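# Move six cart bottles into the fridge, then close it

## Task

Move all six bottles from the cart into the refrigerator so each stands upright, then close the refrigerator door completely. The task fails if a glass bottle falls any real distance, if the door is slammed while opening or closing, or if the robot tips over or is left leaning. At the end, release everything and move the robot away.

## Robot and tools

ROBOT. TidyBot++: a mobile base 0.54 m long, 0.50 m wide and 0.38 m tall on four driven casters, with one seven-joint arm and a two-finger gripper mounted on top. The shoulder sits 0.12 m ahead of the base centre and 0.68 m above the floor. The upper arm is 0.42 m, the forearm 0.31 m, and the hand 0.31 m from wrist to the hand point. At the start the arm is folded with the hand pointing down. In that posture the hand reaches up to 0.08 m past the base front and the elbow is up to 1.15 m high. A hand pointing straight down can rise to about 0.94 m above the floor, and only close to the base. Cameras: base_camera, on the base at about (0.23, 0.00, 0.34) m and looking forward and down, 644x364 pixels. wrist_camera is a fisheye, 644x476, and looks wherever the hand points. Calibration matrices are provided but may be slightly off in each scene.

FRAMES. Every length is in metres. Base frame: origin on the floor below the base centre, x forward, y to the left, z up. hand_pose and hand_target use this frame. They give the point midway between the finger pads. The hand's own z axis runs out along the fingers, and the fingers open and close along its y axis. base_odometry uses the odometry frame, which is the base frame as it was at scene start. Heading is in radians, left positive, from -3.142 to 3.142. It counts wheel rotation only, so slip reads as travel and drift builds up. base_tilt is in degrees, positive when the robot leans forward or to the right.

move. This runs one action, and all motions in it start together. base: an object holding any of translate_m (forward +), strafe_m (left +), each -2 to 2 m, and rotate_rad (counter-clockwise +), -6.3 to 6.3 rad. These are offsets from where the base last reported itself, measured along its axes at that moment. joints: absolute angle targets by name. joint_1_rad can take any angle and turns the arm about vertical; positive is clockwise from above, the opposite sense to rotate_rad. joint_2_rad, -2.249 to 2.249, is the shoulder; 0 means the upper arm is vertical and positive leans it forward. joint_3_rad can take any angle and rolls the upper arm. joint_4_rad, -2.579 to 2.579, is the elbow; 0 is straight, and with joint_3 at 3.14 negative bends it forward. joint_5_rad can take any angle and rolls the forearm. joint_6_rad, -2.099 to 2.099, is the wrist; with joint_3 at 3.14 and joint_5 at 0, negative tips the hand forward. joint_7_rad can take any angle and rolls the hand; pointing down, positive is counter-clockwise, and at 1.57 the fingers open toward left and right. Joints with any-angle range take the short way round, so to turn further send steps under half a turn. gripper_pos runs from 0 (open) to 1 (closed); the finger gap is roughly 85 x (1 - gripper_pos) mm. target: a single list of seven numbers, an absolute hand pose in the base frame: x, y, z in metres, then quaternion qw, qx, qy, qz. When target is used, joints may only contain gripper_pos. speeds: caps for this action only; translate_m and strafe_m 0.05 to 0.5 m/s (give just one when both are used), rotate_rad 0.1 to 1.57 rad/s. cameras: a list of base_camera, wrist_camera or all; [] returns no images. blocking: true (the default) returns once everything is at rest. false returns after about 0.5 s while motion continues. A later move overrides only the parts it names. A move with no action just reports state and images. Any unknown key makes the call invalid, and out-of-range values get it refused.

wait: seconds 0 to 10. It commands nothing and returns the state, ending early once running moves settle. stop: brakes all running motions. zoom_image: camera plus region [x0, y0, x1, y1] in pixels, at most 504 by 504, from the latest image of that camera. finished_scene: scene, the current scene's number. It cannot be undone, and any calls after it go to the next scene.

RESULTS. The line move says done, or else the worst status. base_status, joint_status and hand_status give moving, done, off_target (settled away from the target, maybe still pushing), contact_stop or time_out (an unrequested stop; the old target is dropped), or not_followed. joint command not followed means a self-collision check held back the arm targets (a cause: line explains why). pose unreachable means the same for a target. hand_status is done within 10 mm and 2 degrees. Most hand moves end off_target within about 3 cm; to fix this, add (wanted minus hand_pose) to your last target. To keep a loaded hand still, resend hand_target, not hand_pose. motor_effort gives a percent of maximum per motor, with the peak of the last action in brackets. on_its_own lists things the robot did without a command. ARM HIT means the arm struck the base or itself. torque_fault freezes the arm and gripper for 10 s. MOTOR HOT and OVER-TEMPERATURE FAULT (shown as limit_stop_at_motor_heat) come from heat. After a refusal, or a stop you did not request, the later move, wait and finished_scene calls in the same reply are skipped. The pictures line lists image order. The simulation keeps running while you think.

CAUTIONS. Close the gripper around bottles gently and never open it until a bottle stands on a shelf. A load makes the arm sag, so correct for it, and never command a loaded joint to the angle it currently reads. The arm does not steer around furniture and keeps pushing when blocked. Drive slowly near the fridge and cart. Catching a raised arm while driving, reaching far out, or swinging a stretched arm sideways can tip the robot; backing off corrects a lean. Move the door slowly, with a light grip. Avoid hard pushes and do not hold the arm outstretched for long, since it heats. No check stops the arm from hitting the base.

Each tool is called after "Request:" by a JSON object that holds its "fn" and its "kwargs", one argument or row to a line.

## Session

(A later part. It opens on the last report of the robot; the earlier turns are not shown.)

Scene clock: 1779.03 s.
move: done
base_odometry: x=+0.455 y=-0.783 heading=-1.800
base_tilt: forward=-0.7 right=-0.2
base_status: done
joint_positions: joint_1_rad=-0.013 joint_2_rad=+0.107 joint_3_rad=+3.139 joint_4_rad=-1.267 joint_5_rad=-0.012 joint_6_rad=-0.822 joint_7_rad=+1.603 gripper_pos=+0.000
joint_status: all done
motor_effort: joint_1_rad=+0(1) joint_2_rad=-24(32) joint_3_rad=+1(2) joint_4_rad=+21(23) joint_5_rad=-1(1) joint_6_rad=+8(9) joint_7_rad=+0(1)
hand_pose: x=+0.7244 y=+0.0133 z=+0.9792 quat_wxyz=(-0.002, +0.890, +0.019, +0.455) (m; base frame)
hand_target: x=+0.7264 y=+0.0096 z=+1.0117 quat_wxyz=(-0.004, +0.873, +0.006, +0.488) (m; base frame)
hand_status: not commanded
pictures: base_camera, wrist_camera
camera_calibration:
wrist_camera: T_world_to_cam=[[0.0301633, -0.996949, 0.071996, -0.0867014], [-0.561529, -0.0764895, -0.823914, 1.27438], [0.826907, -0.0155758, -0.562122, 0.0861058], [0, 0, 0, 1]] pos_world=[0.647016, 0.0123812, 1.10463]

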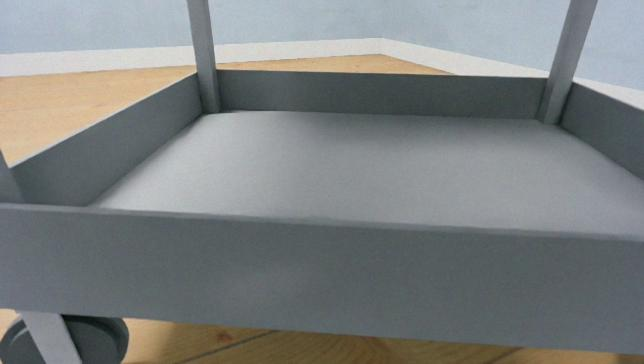

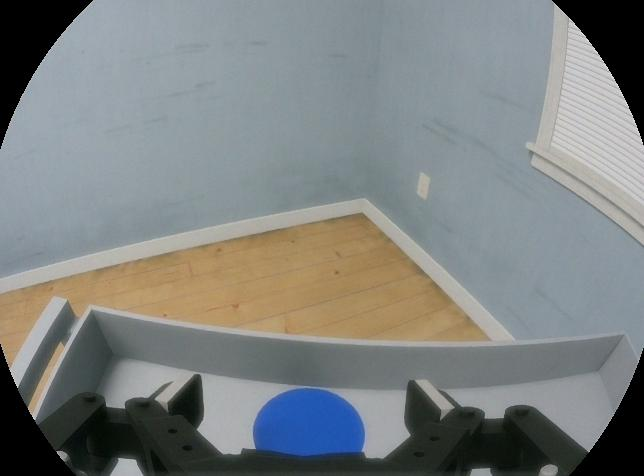

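Request:
{"fn": "move", "kwargs": {
  "base": {"strafe_m": -0.003},
  "speeds": {"strafe_m": 0.05},
  "joints": {"joint_1_rad": -0.012, "joint_2_rad": 0.079, "joint_4_rad": -1.515, "joint_6_rad": -0.58, "gripper_pos": 0.0},
  "cameras": ["wrist_camera"]
}}

Scene clock: 1787.50 s.
move: done
base_odometry: x=+0.452 y=-0.782 heading=-1.800
base_tilt: forward=-0.7 right=-0.2
base_status: done
joint_positions: joint_1_rad=-0.013 joint_2_rad=+0.107 joint_3_rad=+3.139 joint_4_rad=-1.495 joint_5_rad=-0.012 joint_6_rad=-0.616 joint_7_rad=+1.603 gripper_pos=+0.000
joint_status: all done
motor_effort: joint_1_rad=+0(4) joint_2_rad=-25(27) joint_3_rad=+1(4) joint_4_rad=+21(23) joint_5_rad=-1(2) joint_6_rad=+7(8) joint_7_rad=+0(1)
hand_pose: x=+0.7264 y=+0.0128 z=+0.9029 quat_wxyz=(-0.002, +0.895, +0.018, +0.446) (m; base frame)
hand_target: x=+0.7228 y=+0.0095 z=+0.9174 quat_wxyz=(-0.003, +0.885, +0.006, +0.465) (m; base frame)
hand_status: not commanded
pictures: wrist_camera
camera_calibration:
wrist_camera: T_world_to_cam=[[0.0293196, -0.997011, 0.0714826, -0.0806842], [-0.57891, -0.075236, -0.811913, 1.21437], [0.814864, -0.0175771, -0.579386, 0.0659329], [0, 0, 0, 1]] pos_world=[0.651651, 0.0120802, 1.02993]

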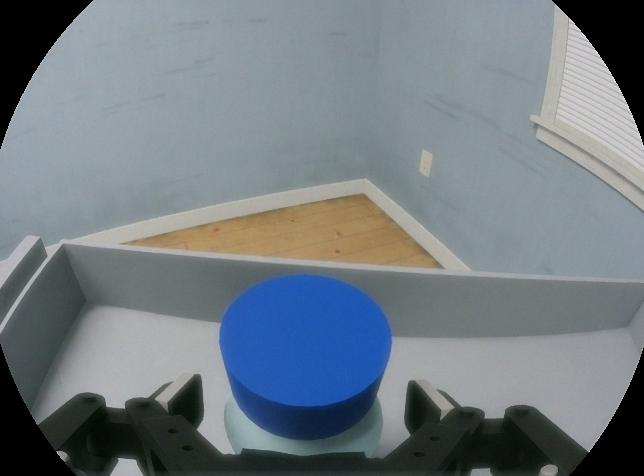

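Request:
{"fn": "move", "kwargs": {
  "joints": {"joint_1_rad": -0.012, "joint_2_rad": 0.081, "joint_4_rad": -1.58, "joint_6_rad": -0.51, "gripper_pos": 0.0},
  "cameras": ["wrist_camera"]
}}

Scene clock: 1791.50 s.
move: done
base_odometry: x=+0.452 y=-0.782 heading=-1.800
base_tilt: forward=-0.7 right=-0.2
base_status: not commanded
joint_positions: joint_1_rad=-0.013 joint_2_rad=+0.107 joint_3_rad=+3.139 joint_4_rad=-1.562 joint_5_rad=-0.012 joint_6_rad=-0.542 joint_7_rad=+1.603 gripper_pos=+0.000
joint_status: all done
motor_effort: joint_1_rad=+0(2) joint_2_rad=-25(26) joint_3_rad=+1(2) joint_4_rad=+20(22) joint_5_rad=-1(1) joint_6_rad=+8(8) joint_7_rad=+1(1)
hand_pose: x=+0.7263 y=+0.0126 z=+0.8836 quat_wxyz=(-0.001, +0.893, +0.018, +0.449) (m; base frame)
hand_target: x=+0.7229 y=+0.0095 z=+0.8970 quat_wxyz=(-0.003, +0.885, +0.006, +0.466) (m; base frame)
hand_status: not commanded
pictures: wrist_camera
camera_calibration:
wrist_camera: T_world_to_cam=[[0.0279821, -0.997039, 0.071626, -0.0786746], [-0.573509, -0.0747007, -0.815786, 1.19811], [0.818721, -0.0182508, -0.573901, 0.0471881], [0, 0, 0, 1]] pos_world=[0.650697, 0.0119194, 1.01012]

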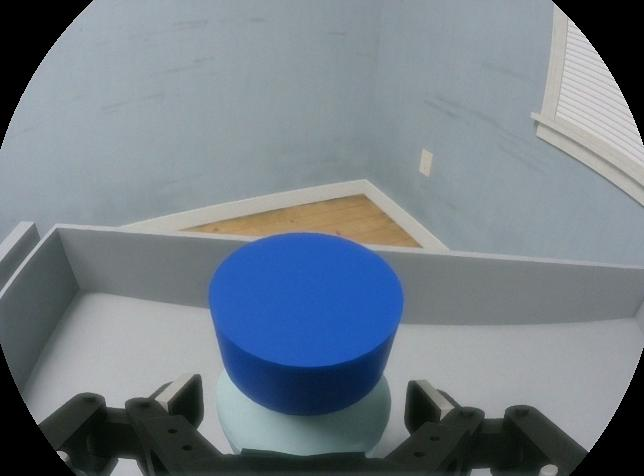

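Request:
{"fn": "move", "kwargs": {
  "joints": {"joint_1_rad": -0.012, "joint_2_rad": 0.083, "joint_4_rad": -1.618, "joint_6_rad": -0.472, "gripper_pos": 0.0},
  "cameras": ["wrist_camera"]
}}

Scene clock: 1794.60 s.
move: done
base_odometry: x=+0.452 y=-0.782 heading=-1.800
base_tilt: forward=-0.7 right=-0.2
base_status: not commanded
joint_positions: joint_1_rad=-0.013 joint_2_rad=+0.107 joint_3_rad=+3.139 joint_4_rad=-1.599 joint_5_rad=-0.012 joint_6_rad=-0.502 joint_7_rad=+1.603 gripper_pos=+0.000
joint_status: all done
motor_effort: joint_1_rad=+0(1) joint_2_rad=-24(25) joint_3_rad=+1(1) joint_4_rad=+21(23) joint_5_rad=-1(1) joint_6_rad=+7(8) joint_7_rad=+0(1)
hand_pose: x=+0.7254 y=+0.0125 z=+0.8725 quat_wxyz=(-0.001, +0.893, +0.018, +0.450) (m; base frame)
hand_target: x=+0.7220 y=+0.0095 z=+0.8840 quat_wxyz=(-0.003, +0.885, +0.006, +0.466) (m; base frame)
hand_status: not commanded
pictures: wrist_camera
camera_calibration:
wrist_camera: T_world_to_cam=[[0.027333, -0.997051, 0.0717115, -0.0775943], [-0.571451, -0.0744454, -0.817253, 1.18831], [0.820181, -0.0186416, -0.5718, 0.0386586], [0, 0, 0, 1]] pos_world=[0.649477, 0.0118197, 0.998822]

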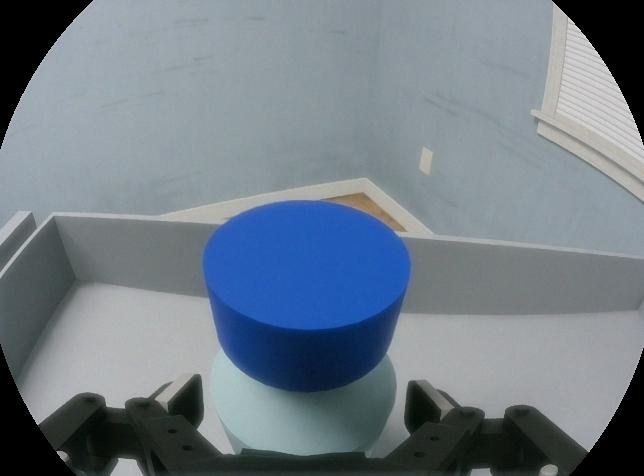

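Request:
{"fn": "move", "kwargs": {
  "joints": {"gripper_pos": 0.6},
  "cameras": []
}}

Request:
{"fn": "move", "kwargs": {
  "joints": {"joint_1_rad": -0.012, "joint_2_rad": 0.08, "joint_4_rad": -1.42, "joint_6_rad": -0.68, "gripper_pos": 0.6},
  "cameras": ["wrist_camera"]
}}

Scene clock: 1799.23 s.
move: off_target
base_odometry: x=+0.452 y=-0.782 heading=-1.800
base_tilt: forward=-0.7 right=-0.2
base_status: not commanded
joint_positions: joint_1_rad=-0.013 joint_2_rad=+0.106 joint_3_rad=+3.139 joint_4_rad=-1.600 joint_5_rad=-0.012 joint_6_rad=-0.501 joint_7_rad=+1.603 gripper_pos=+0.247
joint_status: gripper_pos off_target (ended at +0.247, target +0.600)
motor_effort: joint_1_rad=+1(2) joint_2_rad=-24(25) joint_3_rad=+1(2) joint_4_rad=+21(22) joint_5_rad=+0(1) joint_6_rad=+8(9) joint_7_rad=+1(1)
hand_pose: x=+0.7252 y=+0.0125 z=+0.8733 quat_wxyz=(-0.001, +0.892, +0.018, +0.451) (m; base frame)
hand_target: x=+0.7220 y=+0.0095 z=+0.8840 quat_wxyz=(-0.003, +0.885, +0.006, +0.466) (m; base frame)
hand_status: not commanded
pictures: none
No camera images: "cameras" was empty.

Scene clock: 1800.70 s.
move: off_target
base_odometry: x=+0.452 y=-0.782 heading=-1.800
base_tilt: forward=-0.7 right=-0.2
base_status: not commanded
joint_positions: joint_1_rad=-0.013 joint_2_rad=+0.114 joint_3_rad=+3.139 joint_4_rad=-1.465 joint_5_rad=-0.012 joint_6_rad=-0.659 joint_7_rad=+1.603 gripper_pos=+0.247
joint_status: joint_4_rad off_target (ended at -1.465, target -1.420); gripper_pos off_target (ended at +0.247, target +0.600); the others done
motor_effort: joint_1_rad=+0(1) joint_2_rad=-30(31) joint_3_rad=+1(2) joint_4_rad=+26(27) joint_5_rad=-1(1) joint_6_rad=+11(11) joint_7_rad=+0(1)
hand_pose: x=+0.7257 y=+0.0130 z=+0.9048 quat_wxyz=(-0.002, +0.899, +0.019, +0.437) (m; base frame)
hand_target: x=+0.7214 y=+0.0095 z=+0.9453 quat_wxyz=(-0.003, +0.887, +0.006, +0.462) (m; base frame)
hand_status: not commanded
pictures: wrist_camera
camera_calibration:
wrist_camera: T_world_to_cam=[[0.0312732, -0.996975, 0.0711563, -0.081798], [-0.594957, -0.0757731, -0.800178, 1.21658], [0.803149, -0.0173109, -0.595527, 0.090647], [0, 0, 0, 1]] pos_world=[0.653567, 0.0122025, 1.03328]

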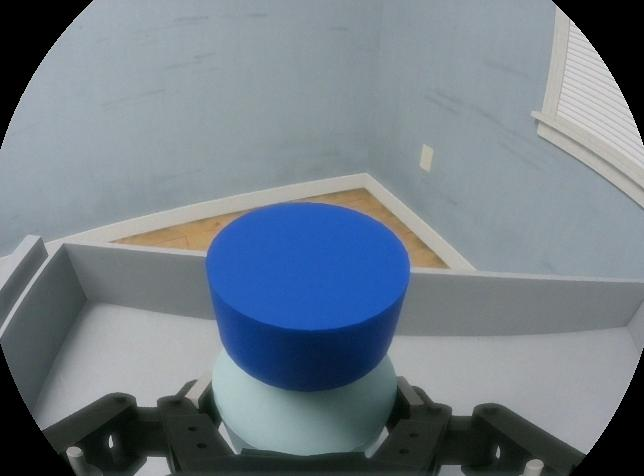

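Request:
{"fn": "move", "kwargs": {
  "base": {"translate_m": -0.3},
  "speeds": {"translate_m": 0.3},
  "joints": {"joint_1_rad": -0.012, "joint_2_rad": 0.10, "joint_4_rad": -1.05, "joint_6_rad": -0.95, "gripper_pos": 0.6},
  "cameras": ["wrist_camera"]
}}

Scene clock: 1806.70 s.
move: off_target
base_odometry: x=+0.520 y=-0.490 heading=-1.800
base_tilt: forward=-0.7 right=-0.2
base_status: done
joint_positions: joint_1_rad=-0.013 joint_2_rad=+0.129 joint_3_rad=+3.138 joint_4_rad=-1.096 joint_5_rad=-0.012 joint_6_rad=-0.930 joint_7_rad=+1.603 gripper_pos=+0.247
joint_status: joint_4_rad off_target (ended at -1.096, target -1.050); gripper_pos off_target (ended at +0.247, target +0.600); the others done
motor_effort: joint_1_rad=+0(3) joint_2_rad=-29(35) joint_3_rad=+1(3) joint_4_rad=+26(28) joint_5_rad=-1(2) joint_6_rad=+11(12) joint_7_rad=+0(1)
hand_pose: x=+0.7283 y=+0.0138 z=+1.0340 quat_wxyz=(-0.002, +0.881, +0.020, +0.473) (m; base frame)
hand_target: x=+0.7166 y=+0.0094 z=+1.0717 quat_wxyz=(-0.004, +0.867, +0.006, +0.498) (m; base frame)
hand_status: not commanded
pictures: wrist_camera
camera_calibration:
wrist_camera: T_world_to_cam=[[0.0287604, -0.996931, 0.0728083, -0.0900802], [-0.526773, -0.0770195, -0.846509, 1.31983], [0.849519, -0.0140075, -0.527372, 0.0612983], [0, 0, 0, 1]] pos_world=[0.64577, 0.0127079, 1.15614]

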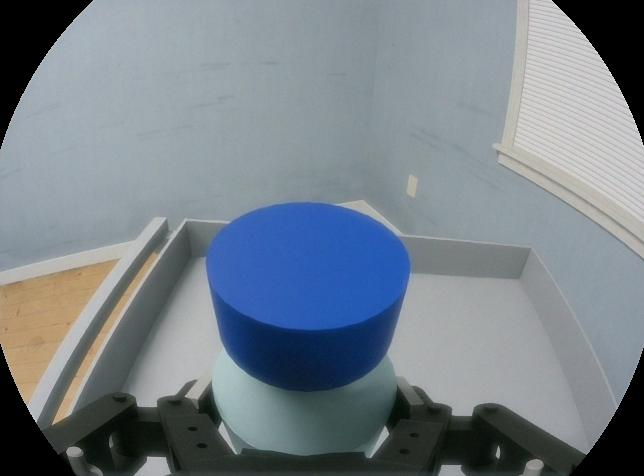

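Request:
{"fn": "move", "kwargs": {
  "base": {"translate_m": -0.372, "strafe_m": 0.401, "rotate_rad": 2.035},
  "speeds": {"translate_m": 0.3, "rotate_rad": 0.9},
  "joints": {"joint_1_rad": -0.012, "joint_2_rad": -0.46, "joint_4_rad": -1.416, "joint_6_rad": -1.21, "gripper_pos": 0.6},
  "cameras": ["base_camera", "wrist_camera"]
}}

Scene clock: 1838.33 s.
move: off_target
base_odometry: x=+0.995 y=-0.219 heading=+0.234
base_tilt: forward=-0.7 right=-0.2
base_status: done
joint_positions: joint_1_rad=-0.011 joint_2_rad=-0.428 joint_3_rad=+3.135 joint_4_rad=-1.418 joint_5_rad=-0.012 joint_6_rad=-1.191 joint_7_rad=+1.603 gripper_pos=+0.247
joint_status: gripper_pos off_target (ended at +0.247, target +0.600); the others done
motor_effort: joint_1_rad=+0(6) joint_2_rad=-7(35) joint_3_rad=+2(5) joint_4_rad=+24(27) joint_5_rad=-1(3) joint_6_rad=+11(13) joint_7_rad=+1(1)
hand_pose: x=+0.4621 y=+0.0117 z=+1.0590 quat_wxyz=(-0.001, +0.886, +0.023, +0.462) (m; base frame)
hand_target: x=+0.4467 y=+0.0060 z=+1.0656 quat_wxyz=(-0.003, +0.883, +0.006, +0.469) (m; base frame)
hand_status: not commanded
pictures: base_camera, wrist_camera
camera_calibration:
wrist_camera: T_world_to_cam=[[0.0346943, -0.99644, 0.0768288, -0.0933955], [-0.547511, -0.0832631, -0.832646, 1.19552], [0.836079, -0.0131766, -0.548451, 0.329064], [0, 0, 0, 1]] pos_world=[0.382677, 0.0108155, 1.1831]

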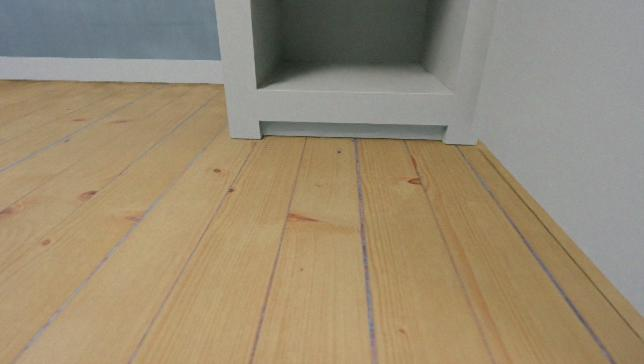

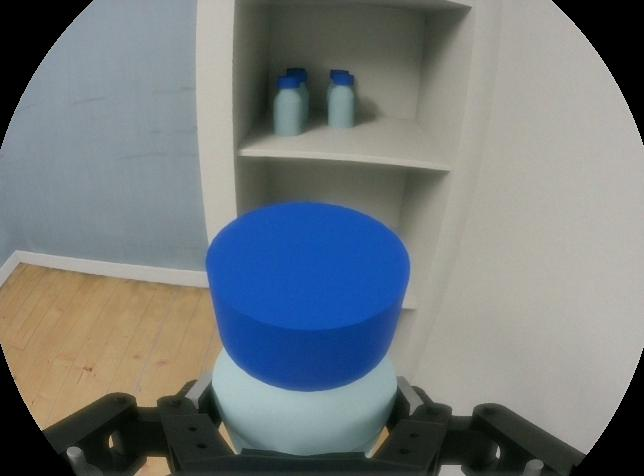

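Request:
{"fn": "zoom_image", "kwargs": {
  "camera": "base_camera",
  "region": [210, 110, 270, 160]
}}

Request:
{"fn": "zoom_image", "kwargs": {
  "camera": "base_camera",
  "region": [440, 115, 500, 165]
}}

Scaled by 8.400.

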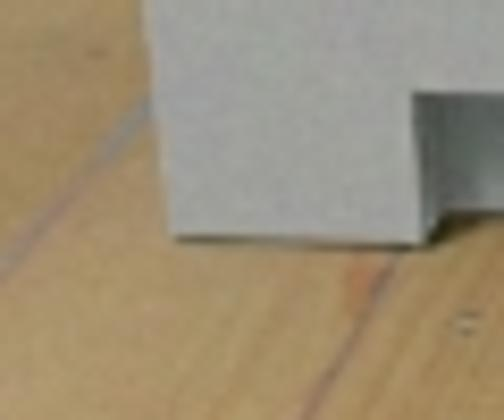

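Scaled by 8.400.

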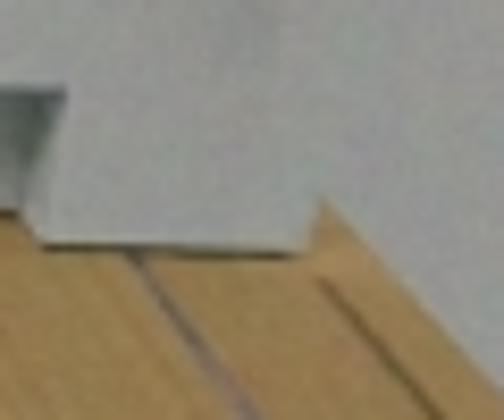

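Request:
{"fn": "move", "kwargs": {
  "base": {"translate_m": 0.4, "strafe_m": -0.014, "rotate_rad": -0.026},
  "speeds": {"translate_m": 0.2},
  "joints": {"joint_1_rad": -0.012, "joint_2_rad": 0.165, "joint_4_rad": -0.855, "joint_6_rad": -1.05, "gripper_pos": 0.6},
  "cameras": ["base_camera", "wrist_camera"]
}}

Scene clock: 1872.20 s.
move: off_target
base_odometry: x=+1.387 y=-0.139 heading=+0.210
base_tilt: forward=-0.7 right=-0.2
base_status: done
joint_positions: joint_1_rad=-0.011 joint_2_rad=+0.206 joint_3_rad=+3.139 joint_4_rad=-0.903 joint_5_rad=-0.012 joint_6_rad=-1.101 joint_7_rad=+1.603 gripper_pos=+0.247
joint_status: joint_2_rad off_target (ended at +0.206, target +0.165); joint_4_rad off_target (ended at -0.903, target -0.855); gripper_pos off_target (ended at +0.247, target +0.600); the others done
motor_effort: joint_1_rad=+0(2) joint_2_rad=-32(36) joint_3_rad=+1(3) joint_4_rad=+24(25) joint_5_rad=-1(3) joint_6_rad=+11(13) joint_7_rad=+0(1)
hand_pose: x=+0.7360 y=+0.0131 z=+1.0484 quat_wxyz=(-0.002, +0.893, +0.020, +0.449) (m; base frame)
hand_target: x=+0.7292 y=+0.0095 z=+1.1124 quat_wxyz=(-0.004, +0.860, +0.005, +0.511) (m; base frame)
hand_status: not commanded
pictures: base_camera, wrist_camera
camera_calibration:
wrist_camera: T_world_to_cam=[[0.0327435, -0.996822, 0.0726186, -0.0948229], [-0.571965, -0.0782725, -0.816535, 1.33787], [0.819625, -0.014799, -0.57271, 0.131799], [0, 0, 0, 1]] pos_world=[0.660294, 0.0121475, 1.17479]

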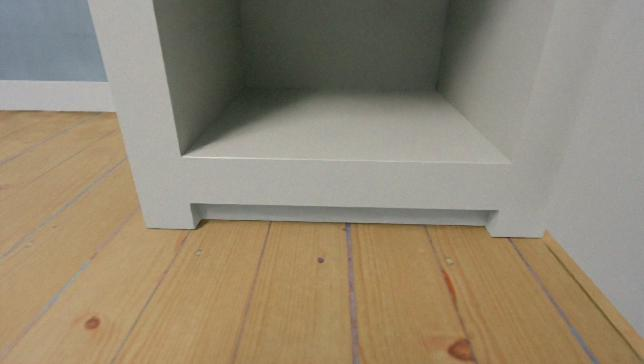

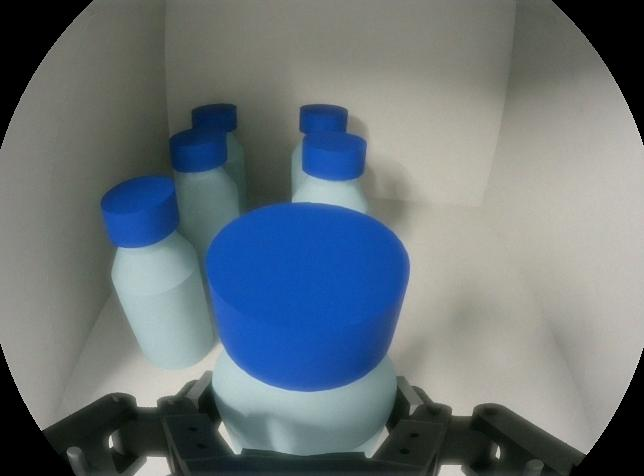

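Request:
{"fn": "zoom_image", "kwargs": {
  "camera": "base_camera",
  "region": [130, 200, 210, 250]
}}

Request:
{"fn": "zoom_image", "kwargs": {
  "camera": "base_camera",
  "region": [480, 200, 560, 250]
}}

Request:
{"fn": "zoom_image", "kwargs": {
  "camera": "wrist_camera",
  "region": [90, 90, 390, 290]
}}

Scaled by 6.300.

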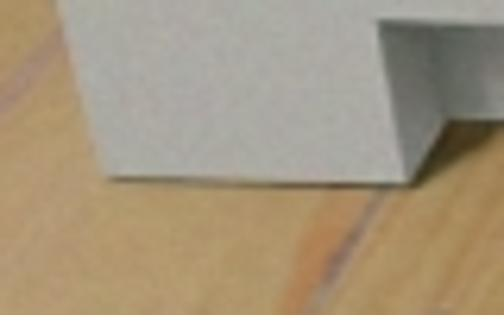

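Scaled by 6.300.

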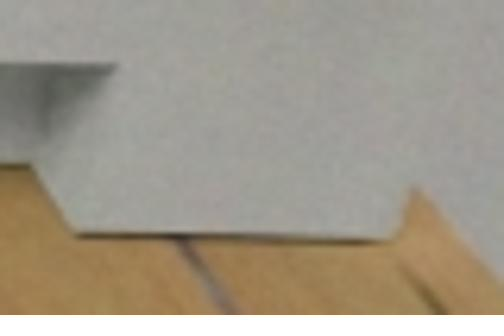

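Scaled by 1.680.

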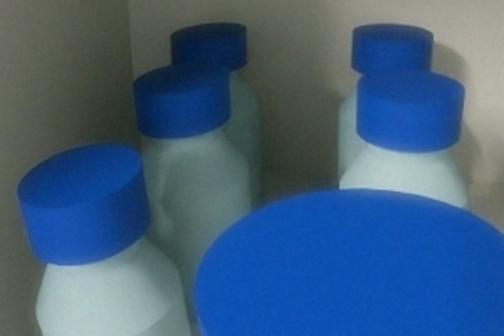

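Request:
{"fn": "move", "kwargs": {
  "base": {"translate_m": 0.09, "strafe_m": -0.01},
  "speeds": {"translate_m": 0.1},
  "cameras": ["wrist_camera"]
}}

Scene clock: 1902.57 s.
move: done
base_odometry: x=+1.477 y=-0.130 heading=+0.210
base_tilt: forward=-0.7 right=-0.2
base_status: done
joint_positions: joint_1_rad=-0.011 joint_2_rad=+0.208 joint_3_rad=+3.139 joint_4_rad=-0.902 joint_5_rad=-0.012 joint_6_rad=-1.099 joint_7_rad=+1.603 gripper_pos=+0.247
joint_status: not commanded
motor_effort: joint_1_rad=+0(2) joint_2_rad=-32(35) joint_3_rad=+1(2) joint_4_rad=+24(25) joint_5_rad=-1(2) joint_6_rad=+11(12) joint_7_rad=+0(1)
hand_pose: x=+0.7373 y=+0.0131 z=+1.0482 quat_wxyz=(-0.002, +0.893, +0.020, +0.450) (m; base frame)
hand_target: x=+0.7292 y=+0.0095 z=+1.1124 quat_wxyz=(-0.004, +0.860, +0.005, +0.511) (m; base frame)
hand_status: not commanded
pictures: wrist_camera
camera_calibration:
wrist_camera: T_world_to_cam=[[0.0326703, -0.996824, 0.0726216, -0.0947664], [-0.571086, -0.0782489, -0.817152, 1.33838], [0.82024, -0.0147766, -0.571829, 0.129298], [0, 0, 0, 1]] pos_world=[0.661373, 0.0121721, 1.17448]

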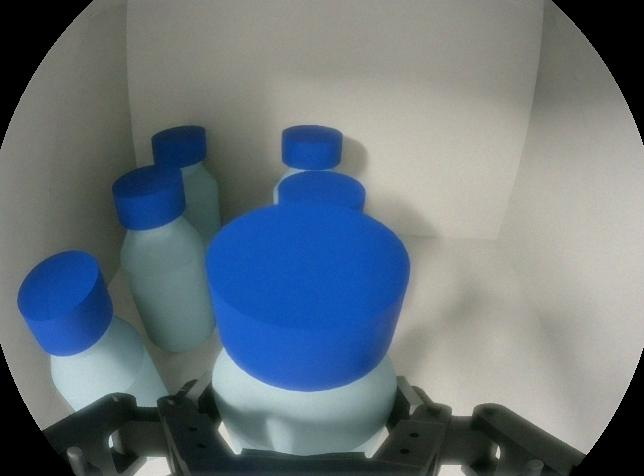

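Request:
{"fn": "move", "kwargs": {
  "joints": {"joint_1_rad": -0.012, "joint_2_rad": 0.16, "joint_4_rad": -0.935, "joint_6_rad": -1.02, "gripper_pos": 0.6},
  "cameras": []
}}

Request:
{"fn": "move", "kwargs": {
  "joints": {"joint_1_rad": -0.012, "joint_2_rad": 0.158, "joint_4_rad": -0.985, "joint_6_rad": -0.97, "gripper_pos": 0.6},
  "cameras": ["wrist_camera"]
}}

Scene clock: 1913.43 s.
move: off_target
base_odometry: x=+1.477 y=-0.130 heading=+0.210
base_tilt: forward=-0.7 right=-0.2
base_status: not commanded
joint_positions: joint_1_rad=-0.011 joint_2_rad=+0.208 joint_3_rad=+3.139 joint_4_rad=-0.945 joint_5_rad=-0.012 joint_6_rad=-1.072 joint_7_rad=+1.603 gripper_pos=+0.247
joint_status: joint_2_rad off_target (ended at +0.208, target +0.160); gripper_pos off_target (ended at +0.247, target +0.600); the others done
motor_effort: joint_1_rad=+1(1) joint_2_rad=-32(35) joint_3_rad=+1(1) joint_4_rad=+25(25) joint_5_rad=-1(1) joint_6_rad=+11(12) joint_7_rad=+0(1)
hand_pose: x=+0.7399 y=+0.0131 z=+1.0319 quat_wxyz=(-0.002, +0.897, +0.020, +0.443) (m; base frame)
hand_target: x=+0.7317 y=+0.0096 z=+1.0800 quat_wxyz=(-0.004, +0.871, +0.006, +0.491) (m; base frame)
hand_status: not commanded
pictures: none
No camera images: "cameras" was empty.

Scene clock: 1914.17 s.
move: off_target
base_odometry: x=+1.477 y=-0.130 heading=+0.210
base_tilt: forward=-0.7 right=-0.2
base_status: not commanded
joint_positions: joint_1_rad=-0.011 joint_2_rad=+0.208 joint_3_rad=+3.139 joint_4_rad=-0.991 joint_5_rad=-0.012 joint_6_rad=-1.021 joint_7_rad=+1.603 gripper_pos=+0.247
joint_status: joint_2_rad off_target (ended at +0.208, target +0.158); gripper_pos off_target (ended at +0.247, target +0.600); the others done
motor_effort: joint_1_rad=+1(2) joint_2_rad=-33(35) joint_3_rad=+1(1) joint_4_rad=+25(27) joint_5_rad=-1(1) joint_6_rad=+11(12) joint_7_rad=+1(1)
hand_pose: x=+0.7464 y=+0.0131 z=+1.0195 quat_wxyz=(-0.002, +0.896, +0.020, +0.445) (m; base frame)
hand_target: x=+0.7378 y=+0.0097 z=+1.0671 quat_wxyz=(-0.004, +0.871, +0.006, +0.492) (m; base frame)
hand_status: not commanded
pictures: wrist_camera
camera_calibration:
wrist_camera: T_world_to_cam=[[0.0327165, -0.996865, 0.0720383, -0.0924166], [-0.580814, -0.0776202, -0.810327, 1.3205], [0.813378, -0.0153298, -0.581533, 0.120476], [0, 0, 0, 1]] pos_world=[0.671997, 0.0122175, 1.14676]

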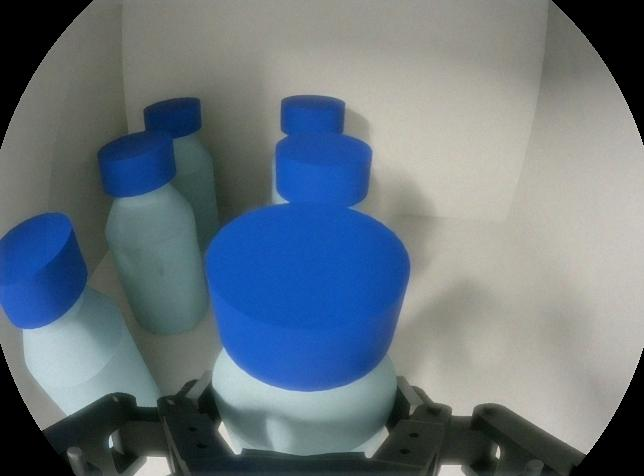

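Request:
{"fn": "move", "kwargs": {
  "joints": {"joint_1_rad": -0.012, "joint_2_rad": 0.156, "joint_4_rad": -1.01, "joint_6_rad": -0.945, "gripper_pos": 0.6},
  "cameras": []
}}

Request:
{"fn": "move", "kwargs": {
  "joints": {"joint_1_rad": -0.012, "joint_2_rad": 0.154, "joint_4_rad": -1.03, "joint_6_rad": -0.925, "gripper_pos": 0.6},
  "cameras": []
}}

Request:
{"fn": "move", "kwargs": {
  "joints": {"joint_1_rad": -0.012, "joint_2_rad": 0.153, "joint_4_rad": -1.042, "joint_6_rad": -0.913, "gripper_pos": 0.6},
  "cameras": []
}}

Request:
{"fn": "move", "kwargs": {
  "joints": {"joint_1_rad": -0.012, "joint_2_rad": 0.152, "joint_4_rad": -1.055, "joint_6_rad": -0.9, "gripper_pos": 0.6},
  "cameras": ["wrist_camera"]
}}

Scene clock: 1924.17 s.
move: off_target
base_odometry: x=+1.477 y=-0.130 heading=+0.210
base_tilt: forward=-0.7 right=-0.2
base_status: not commanded
joint_positions: joint_1_rad=-0.011 joint_2_rad=+0.208 joint_3_rad=+3.139 joint_4_rad=-1.015 joint_5_rad=-0.012 joint_6_rad=-0.995 joint_7_rad=+1.603 gripper_pos=+0.247
joint_status: joint_2_rad off_target (ended at +0.208, target +0.156); gripper_pos off_target (ended at +0.247, target +0.600); the others done
motor_effort: joint_1_rad=+0(2) joint_2_rad=-33(34) joint_3_rad=+1(2) joint_4_rad=+25(26) joint_5_rad=-1(1) joint_6_rad=+10(11) joint_7_rad=+0(1)
hand_pose: x=+0.7495 y=+0.0131 z=+1.0132 quat_wxyz=(-0.002, +0.895, +0.020, +0.446) (m; base frame)
hand_target: x=+0.7402 y=+0.0097 z=+1.0612 quat_wxyz=(-0.004, +0.870, +0.005, +0.493) (m; base frame)
hand_status: not commanded
pictures: none
No camera images: "cameras" was empty.

Scene clock: 1924.77 s.
move: off_target
base_odometry: x=+1.477 y=-0.130 heading=+0.210
base_tilt: forward=-0.7 right=-0.2
base_status: not commanded
joint_positions: joint_1_rad=-0.011 joint_2_rad=+0.208 joint_3_rad=+3.139 joint_4_rad=-1.034 joint_5_rad=-0.012 joint_6_rad=-0.975 joint_7_rad=+1.603 gripper_pos=+0.247
joint_status: joint_2_rad off_target (ended at +0.208, target +0.154); gripper_pos off_target (ended at +0.247, target +0.600); the others done
motor_effort: joint_1_rad=+0(1) joint_2_rad=-33(35) joint_3_rad=+1(1) joint_4_rad=+25(26) joint_5_rad=-1(1) joint_6_rad=+11(12) joint_7_rad=+0(1)
hand_pose: x=+0.7516 y=+0.0131 z=+1.0076 quat_wxyz=(-0.002, +0.895, +0.020, +0.446) (m; base frame)
hand_target: x=+0.7419 y=+0.0097 z=+1.0566 quat_wxyz=(-0.004, +0.870, +0.005, +0.494) (m; base frame)
hand_status: not commanded
pictures: none
No camera images: "cameras" was empty.

Scene clock: 1925.30 s.
move: off_target
base_odometry: x=+1.477 y=-0.130 heading=+0.210
base_tilt: forward=-0.7 right=-0.2
base_status: not commanded
joint_positions: joint_1_rad=-0.011 joint_2_rad=+0.208 joint_3_rad=+3.139 joint_4_rad=-1.045 joint_5_rad=-0.012 joint_6_rad=-0.963 joint_7_rad=+1.603 gripper_pos=+0.247
joint_status: joint_2_rad off_target (ended at +0.208, target +0.153); gripper_pos off_target (ended at +0.247, target +0.600); the others done
motor_effort: joint_1_rad=+0(1) joint_2_rad=-33(34) joint_3_rad=+1(1) joint_4_rad=+25(26) joint_5_rad=-1(1) joint_6_rad=+11(11) joint_7_rad=+0(1)
hand_pose: x=+0.7528 y=+0.0131 z=+1.0045 quat_wxyz=(-0.002, +0.895, +0.020, +0.446) (m; base frame)
hand_target: x=+0.7429 y=+0.0097 z=+1.0537 quat_wxyz=(-0.004, +0.869, +0.005, +0.494) (m; base frame)
hand_status: not commanded
pictures: none
No camera images: "cameras" was empty.

Scene clock: 1925.83 s.
move: off_target
base_odometry: x=+1.477 y=-0.130 heading=+0.210
base_tilt: forward=-0.7 right=-0.2
base_status: not commanded
joint_positions: joint_1_rad=-0.011 joint_2_rad=+0.207 joint_3_rad=+3.139 joint_4_rad=-1.054 joint_5_rad=-0.012 joint_6_rad=-0.948 joint_7_rad=+1.603 gripper_pos=+0.247
joint_status: joint_2_rad off_target (ended at +0.207, target +0.152); gripper_pos off_target (ended at +0.247, target +0.600); the others done
motor_effort: joint_1_rad=+1(2) joint_2_rad=-33(33) joint_3_rad=+1(1) joint_4_rad=+24(25) joint_5_rad=-1(1) joint_6_rad=+10(11) joint_7_rad=+0(1)
hand_pose: x=+0.7545 y=+0.0131 z=+1.0043 quat_wxyz=(-0.002, +0.893, +0.020, +0.450) (m; base frame)
hand_target: x=+0.7440 y=+0.0098 z=+1.0506 quat_wxyz=(-0.004, +0.869, +0.005, +0.495) (m; base frame)
hand_status: not commanded
pictures: wrist_camera
camera_calibration:
wrist_camera: T_world_to_cam=[[0.0310819, -0.996923, 0.0719635, -0.0902953], [-0.571485, -0.0767941, -0.817012, 1.31254], [0.820024, -0.0157318, -0.572113, 0.0904803], [0, 0, 0, 1]] pos_world=[0.678709, 0.0122015, 1.13063]

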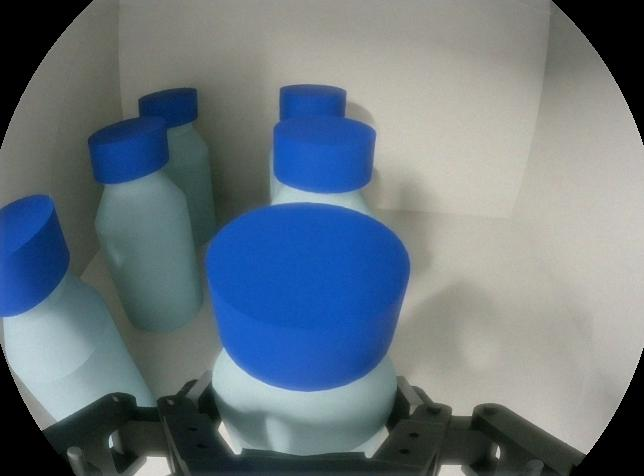

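Request:
{"fn": "move", "kwargs": {
  "joints": {"joint_1_rad": -0.012, "joint_2_rad": 0.151, "joint_4_rad": -1.065, "joint_6_rad": -0.89, "gripper_pos": 0.6},
  "cameras": []
}}

Scene clock: 1928.70 s.
move: off_target
base_odometry: x=+1.477 y=-0.130 heading=+0.210
base_tilt: forward=-0.7 right=-0.2
base_status: not commanded
joint_positions: joint_1_rad=-0.011 joint_2_rad=+0.204 joint_3_rad=+3.139 joint_4_rad=-1.061 joint_5_rad=-0.012 joint_6_rad=-0.939 joint_7_rad=+1.603 gripper_pos=+0.247
joint_status: joint_2_rad off_target (ended at +0.204, target +0.151); gripper_pos off_target (ended at +0.247, target +0.600); the others done
motor_effort: joint_1_rad=+1(1) joint_2_rad=-31(34) joint_3_rad=+1(2) joint_4_rad=+24(25) joint_5_rad=-1(1) joint_6_rad=+10(12) joint_7_rad=+0(1)
hand_pose: x=+0.7548 y=+0.0131 z=+1.0043 quat_wxyz=(-0.002, +0.892, +0.019, +0.452) (m; base frame)
hand_target: x=+0.7447 y=+0.0098 z=+1.0482 quat_wxyz=(-0.004, +0.869, +0.005, +0.495) (m; base frame)
hand_status: not commanded
pictures: none
No camera images: "cameras" was empty.

Seated. Release.

Request:
{"fn": "move", "kwargs": {
  "joints": {"gripper_pos": 0.0},
  "cameras": ["wrist_camera"]
}}

Request:
{"fn": "move", "kwargs": {
  "base": {"translate_m": -0.15},
  "speeds": {"translate_m": 0.12},
  "cameras": ["wrist_camera"]
}}

Scene clock: 1933.20 s.
move: done
base_odometry: x=+1.477 y=-0.130 heading=+0.210
base_tilt: forward=-0.7 right=-0.2
base_status: not commanded
joint_positions: joint_1_rad=-0.011 joint_2_rad=+0.183 joint_3_rad=+3.139 joint_4_rad=-1.062 joint_5_rad=-0.012 joint_6_rad=-0.917 joint_7_rad=+1.603 gripper_pos=+0.000
joint_status: all done
motor_effort: joint_1_rad=+0(1) joint_2_rad=-27(33) joint_3_rad=+1(1) joint_4_rad=+20(25) joint_5_rad=-1(1) joint_6_rad=+7(11) joint_7_rad=+1(1)
hand_pose: x=+0.7519 y=+0.0130 z=+1.0228 quat_wxyz=(-0.002, +0.882, +0.019, +0.471) (m; base frame)
hand_target: x=+0.7447 y=+0.0098 z=+1.0482 quat_wxyz=(-0.004, +0.869, +0.005, +0.495) (m; base frame)
hand_status: not commanded
pictures: wrist_camera
camera_calibration:
wrist_camera: T_world_to_cam=[[0.02731, -0.996985, 0.0726236, -0.0894706], [-0.532352, -0.0759969, -0.843105, 1.32342], [0.846082, -0.0156362, -0.532823, 0.0434528], [0, 0, 0, 1]] pos_world=[0.670203, 0.0120541, 1.14543]

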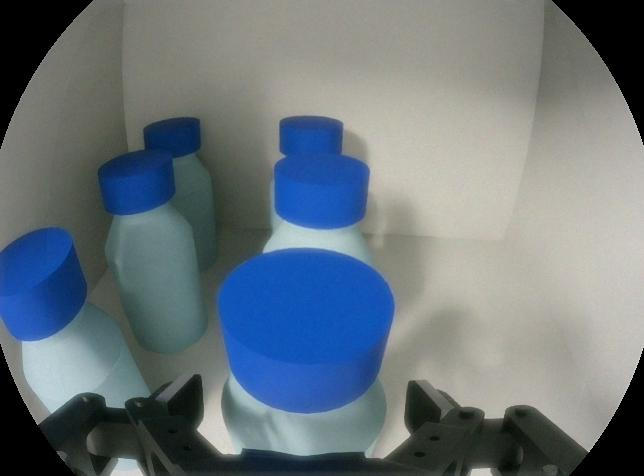

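Scene clock: 1935.07 s.
move: done
base_odometry: x=+1.330 y=-0.161 heading=+0.210
base_tilt: forward=-0.7 right=-0.2
base_status: done
joint_positions: joint_1_rad=-0.011 joint_2_rad=+0.175 joint_3_rad=+3.139 joint_4_rad=-1.062 joint_5_rad=-0.012 joint_6_rad=-0.917 joint_7_rad=+1.603 gripper_pos=+0.000
joint_status: not commanded
motor_effort: joint_1_rad=+0(2) joint_2_rad=-27(31) joint_3_rad=+1(2) joint_4_rad=+20(21) joint_5_rad=-1(1) joint_6_rad=+7(8) joint_7_rad=+1(1)
hand_pose: x=+0.7490 y=+0.0130 z=+1.0282 quat_wxyz=(-0.002, +0.880, +0.019, +0.475) (m; base frame)
hand_target: x=+0.7447 y=+0.0098 z=+1.0482 quat_wxyz=(-0.004, +0.869, +0.005, +0.495) (m; base frame)
hand_status: not commanded
pictures: wrist_camera
camera_calibration:
wrist_camera: T_world_to_cam=[[0.026676, -0.996993, 0.0727587, -0.0894841], [-0.524995, -0.0759115, -0.847713, 1.32568], [0.850687, -0.0155844, -0.525442, 0.0377947], [0, 0, 0, 1]] pos_world=[0.666211, 0.0120084, 1.15016]

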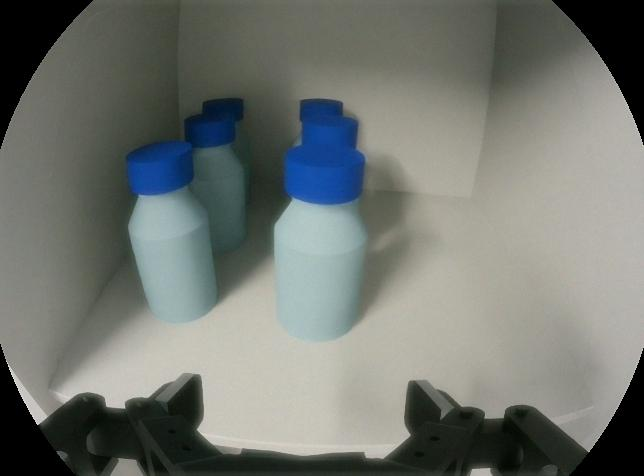

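Request:
{"fn": "move", "kwargs": {
  "base": {"translate_m": -0.58},
  "speeds": {"translate_m": 0.35},
  "joints": {"joint_1_rad": -0.012, "joint_2_rad": -0.46, "joint_4_rad": -1.416, "joint_6_rad": -1.21, "gripper_pos": 1.0},
  "cameras": ["base_camera", "wrist_camera"]
}}

Scene clock: 1972.60 s.
move: done
base_odometry: x=+0.763 y=-0.283 heading=+0.210
base_tilt: forward=-0.8 right=-0.2
base_status: done
joint_positions: joint_1_rad=-0.011 joint_2_rad=-0.451 joint_3_rad=+3.139 joint_4_rad=-1.392 joint_5_rad=-0.012 joint_6_rad=-1.169 joint_7_rad=+1.603 gripper_pos=+0.999
joint_status: all done
motor_effort: joint_1_rad=+0(2) joint_2_rad=-2(33) joint_3_rad=+2(2) joint_4_rad=+18(22) joint_5_rad=-1(1) joint_6_rad=+8(9) joint_7_rad=+1(1)
hand_pose: x=+0.4565 y=+0.0099 z=+1.0858 quat_wxyz=(-0.001, +0.870, +0.021, +0.493) (m; base frame)
hand_target: x=+0.4467 y=+0.0060 z=+1.0656 quat_wxyz=(-0.003, +0.883, +0.006, +0.469) (m; base frame)
hand_status: not commanded
pictures: base_camera, wrist_camera
camera_calibration:
wrist_camera: T_world_to_cam=[[0.0258339, -0.996747, 0.0763433, -0.0924716], [-0.487931, -0.0792265, -0.869279, 1.22719], [0.8725, -0.0147934, -0.488391, 0.266547], [0, 0, 0, 1]] pos_world=[0.368611, 0.0089983, 1.20401]

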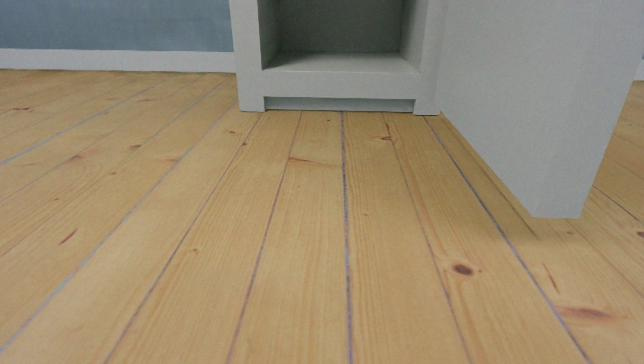

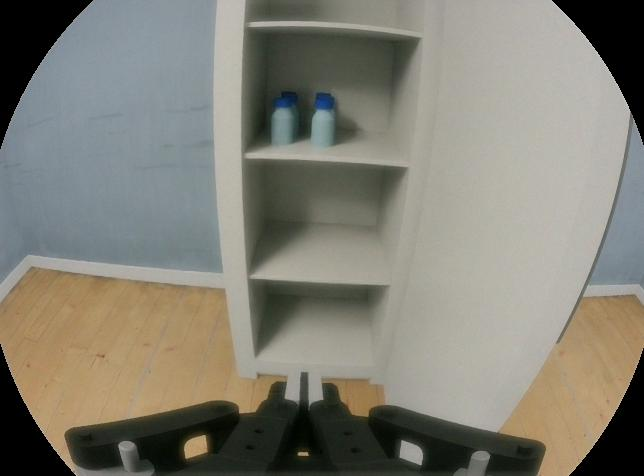

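Request:
{"fn": "move", "kwargs": {
  "base": {"translate_m": 0.197, "strafe_m": -0.693, "rotate_rad": 0.785},
  "speeds": {"translate_m": 0.4, "rotate_rad": 0.6},
  "cameras": ["base_camera", "wrist_camera"]
}}

Scene clock: 1994.67 s.
move: done
base_odometry: x=+1.100 y=-0.919 heading=+0.996
base_tilt: forward=-0.7 right=-0.2
base_status: done
joint_positions: joint_1_rad=-0.011 joint_2_rad=-0.452 joint_3_rad=+3.139 joint_4_rad=-1.393 joint_5_rad=-0.012 joint_6_rad=-1.169 joint_7_rad=+1.603 gripper_pos=+0.999
joint_status: not commanded
motor_effort: joint_1_rad=+0(1) joint_2_rad=-1(3) joint_3_rad=+1(5) joint_4_rad=+18(20) joint_5_rad=-1(2) joint_6_rad=+7(9) joint_7_rad=+1(1)
hand_pose: x=+0.4564 y=+0.0096 z=+1.0854 quat_wxyz=(-0.001, +0.870, +0.021, +0.493) (m; base frame)
hand_target: x=+0.4467 y=+0.0060 z=+1.0656 quat_wxyz=(-0.003, +0.883, +0.006, +0.469) (m; base frame)
hand_status: not commanded
pictures: base_camera, wrist_camera
camera_calibration:
wrist_camera: T_world_to_cam=[[0.0252952, -0.996784, 0.0760431, -0.0921939], [-0.488712, -0.0786882, -0.86889, 1.22672], [0.872079, -0.0151844, -0.48913, 0.267494], [0, 0, 0, 1]] pos_world=[0.368566, 0.00869243, 1.20373]

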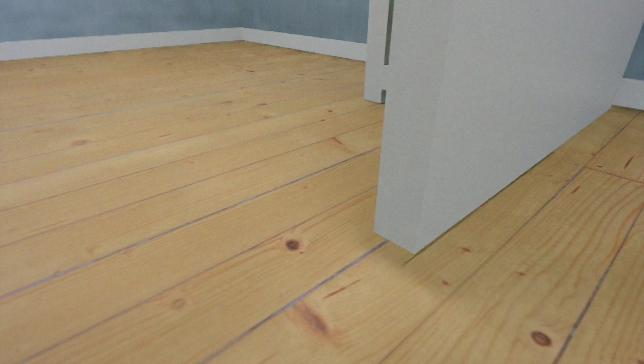

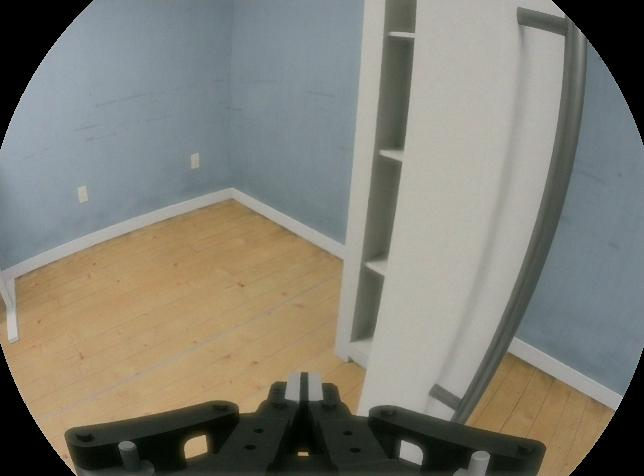

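Request:
{"fn": "move", "kwargs": {
  "base": {"translate_m": 0.0625, "strafe_m": -0.3626},
  "speeds": {"strafe_m": 0.3},
  "cameras": ["base_camera", "wrist_camera"]
}}

Scene clock: 2018.63 s.
move: done
base_odometry: x=+1.439 y=-1.064 heading=+0.996
base_tilt: forward=-0.7 right=-0.2
base_status: done
joint_positions: joint_1_rad=-0.011 joint_2_rad=-0.452 joint_3_rad=+3.140 joint_4_rad=-1.393 joint_5_rad=-0.012 joint_6_rad=-1.169 joint_7_rad=+1.603 gripper_pos=+0.999
joint_status: not commanded
motor_effort: joint_1_rad=+0(1) joint_2_rad=-2(3) joint_3_rad=+1(4) joint_4_rad=+18(19) joint_5_rad=-1(2) joint_6_rad=+8(9) joint_7_rad=+0(1)
hand_pose: x=+0.4564 y=+0.0094 z=+1.0853 quat_wxyz=(-0.001, +0.870, +0.020, +0.493) (m; base frame)
hand_target: x=+0.4467 y=+0.0060 z=+1.0656 quat_wxyz=(-0.003, +0.883, +0.006, +0.469) (m; base frame)
hand_status: not commanded
pictures: base_camera, wrist_camera
camera_calibration:
wrist_camera: T_world_to_cam=[[0.0249667, -0.996805, 0.0758752, -0.0920386], [-0.488895, -0.078378, -0.868814, 1.22664], [0.871985, -0.0154036, -0.48929, 0.267672], [0, 0, 0, 1]] pos_world=[0.368589, 0.00851991, 1.20367]

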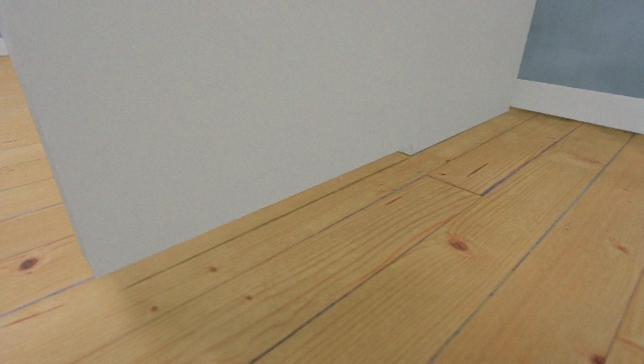

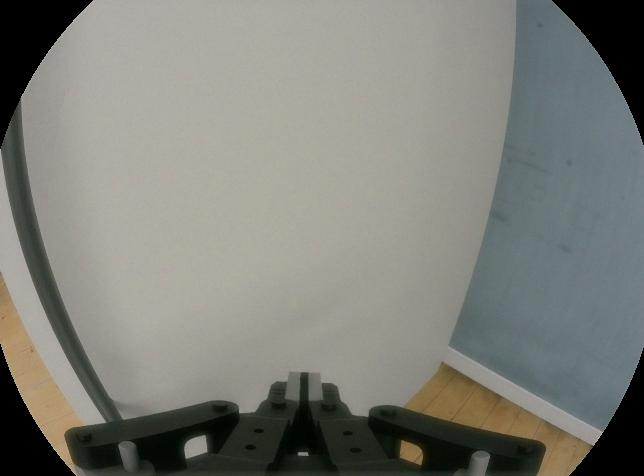

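Request:
{"fn": "move", "kwargs": {
  "joints": {"joint_1_rad": -0.012, "joint_2_rad": -0.045, "joint_4_rad": -1.334, "joint_6_rad": -0.729, "gripper_pos": 1.0},
  "cameras": ["wrist_camera"]
}}

Scene clock: 2035.30 s.
move: done
base_odometry: x=+1.439 y=-1.064 heading=+0.996
base_tilt: forward=-0.7 right=-0.2
base_status: not commanded
joint_positions: joint_1_rad=-0.011 joint_2_rad=-0.042 joint_3_rad=+3.140 joint_4_rad=-1.358 joint_5_rad=-0.012 joint_6_rad=-0.764 joint_7_rad=+1.603 gripper_pos=+0.999
joint_status: all done
motor_effort: joint_1_rad=+0(2) joint_2_rad=-19(23) joint_3_rad=+1(2) joint_4_rad=+21(23) joint_5_rad=-1(1) joint_6_rad=+8(9) joint_7_rad=+0(1)
hand_pose: x=+0.6773 y=+0.0112 z=+1.0291 quat_wxyz=(-0.001, +0.862, +0.018, +0.506) (m; base frame)
hand_target: x=+0.6826 y=+0.0090 z=+1.0549 quat_wxyz=(-0.004, +0.846, +0.005, +0.533) (m; base frame)
hand_status: not commanded
pictures: wrist_camera
camera_calibration:
wrist_camera: T_world_to_cam=[[0.0187165, -0.997123, 0.0734572, -0.084714], [-0.463119, -0.0737592, -0.883222, 1.28328], [0.886099, -0.0174886, -0.463167, 0.0111384], [0, 0, 0, 1]] pos_world=[0.586028, 0.0103784, 1.1448]

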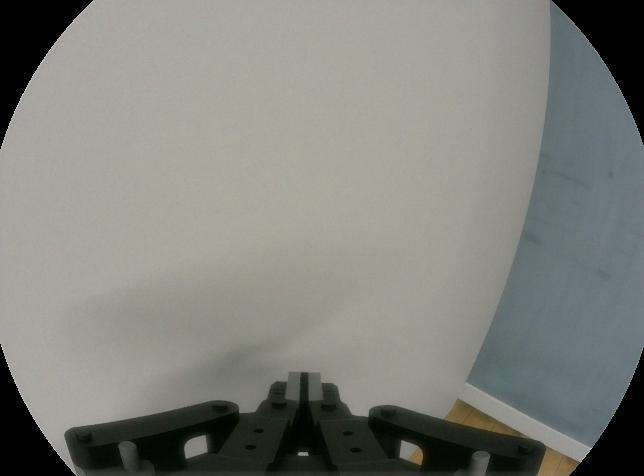

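Request:
{"fn": "move", "kwargs": {
  "base": {"translate_m": 0.1, "strafe_m": 0.1},
  "speeds": {"translate_m": 0.08},
  "cameras": ["base_camera", "wrist_camera"]
}}

Scene clock: 2044.00 s.
move: done
base_odometry: x=+1.409 y=-0.926 heading=+0.995
base_tilt: forward=-0.7 right=-0.2
base_status: done
joint_positions: joint_1_rad=-0.002 joint_2_rad=-0.059 joint_3_rad=+3.144 joint_4_rad=-1.354 joint_5_rad=+0.020 joint_6_rad=-0.741 joint_7_rad=+1.603 gripper_pos=+0.999
joint_status: not commanded
motor_effort: joint_1_rad=+0(16) joint_2_rad=-19(20) joint_3_rad=+1(15) joint_4_rad=+21(27) joint_5_rad=-1(11) joint_6_rad=+8(22) joint_7_rad=+0(1)
hand_pose: x=+0.6751 y=-0.0036 z=+1.0475 quat_wxyz=(+0.018, +0.851, +0.016, +0.525) (m; base frame)
hand_target: x=+0.6826 y=+0.0090 z=+1.0549 quat_wxyz=(-0.004, +0.846, +0.005, +0.533) (m; base frame)
hand_status: not commanded
pictures: base_camera, wrist_camera
camera_calibration:
wrist_camera: T_world_to_cam=[[-0.00768711, -0.99457, 0.103788, -0.114728], [-0.424996, -0.0907013, -0.90064, 1.28983], [0.905163, -0.0510328, -0.421991, -0.0347128], [0, 0, 0, 1]] pos_world=[0.578712, 0.00111319, 1.15893]

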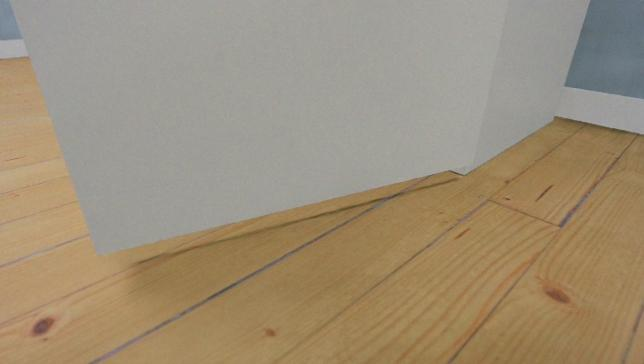

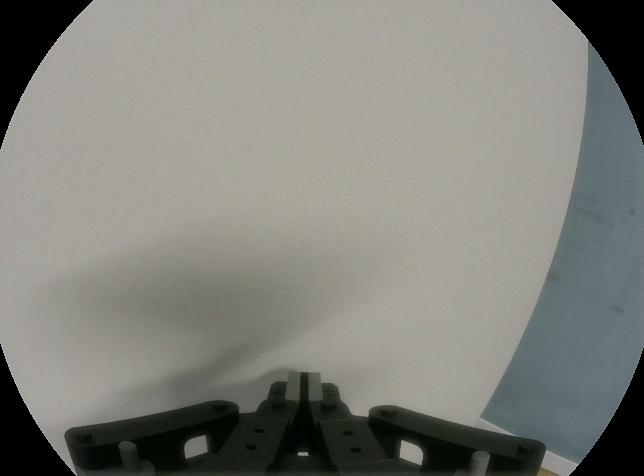

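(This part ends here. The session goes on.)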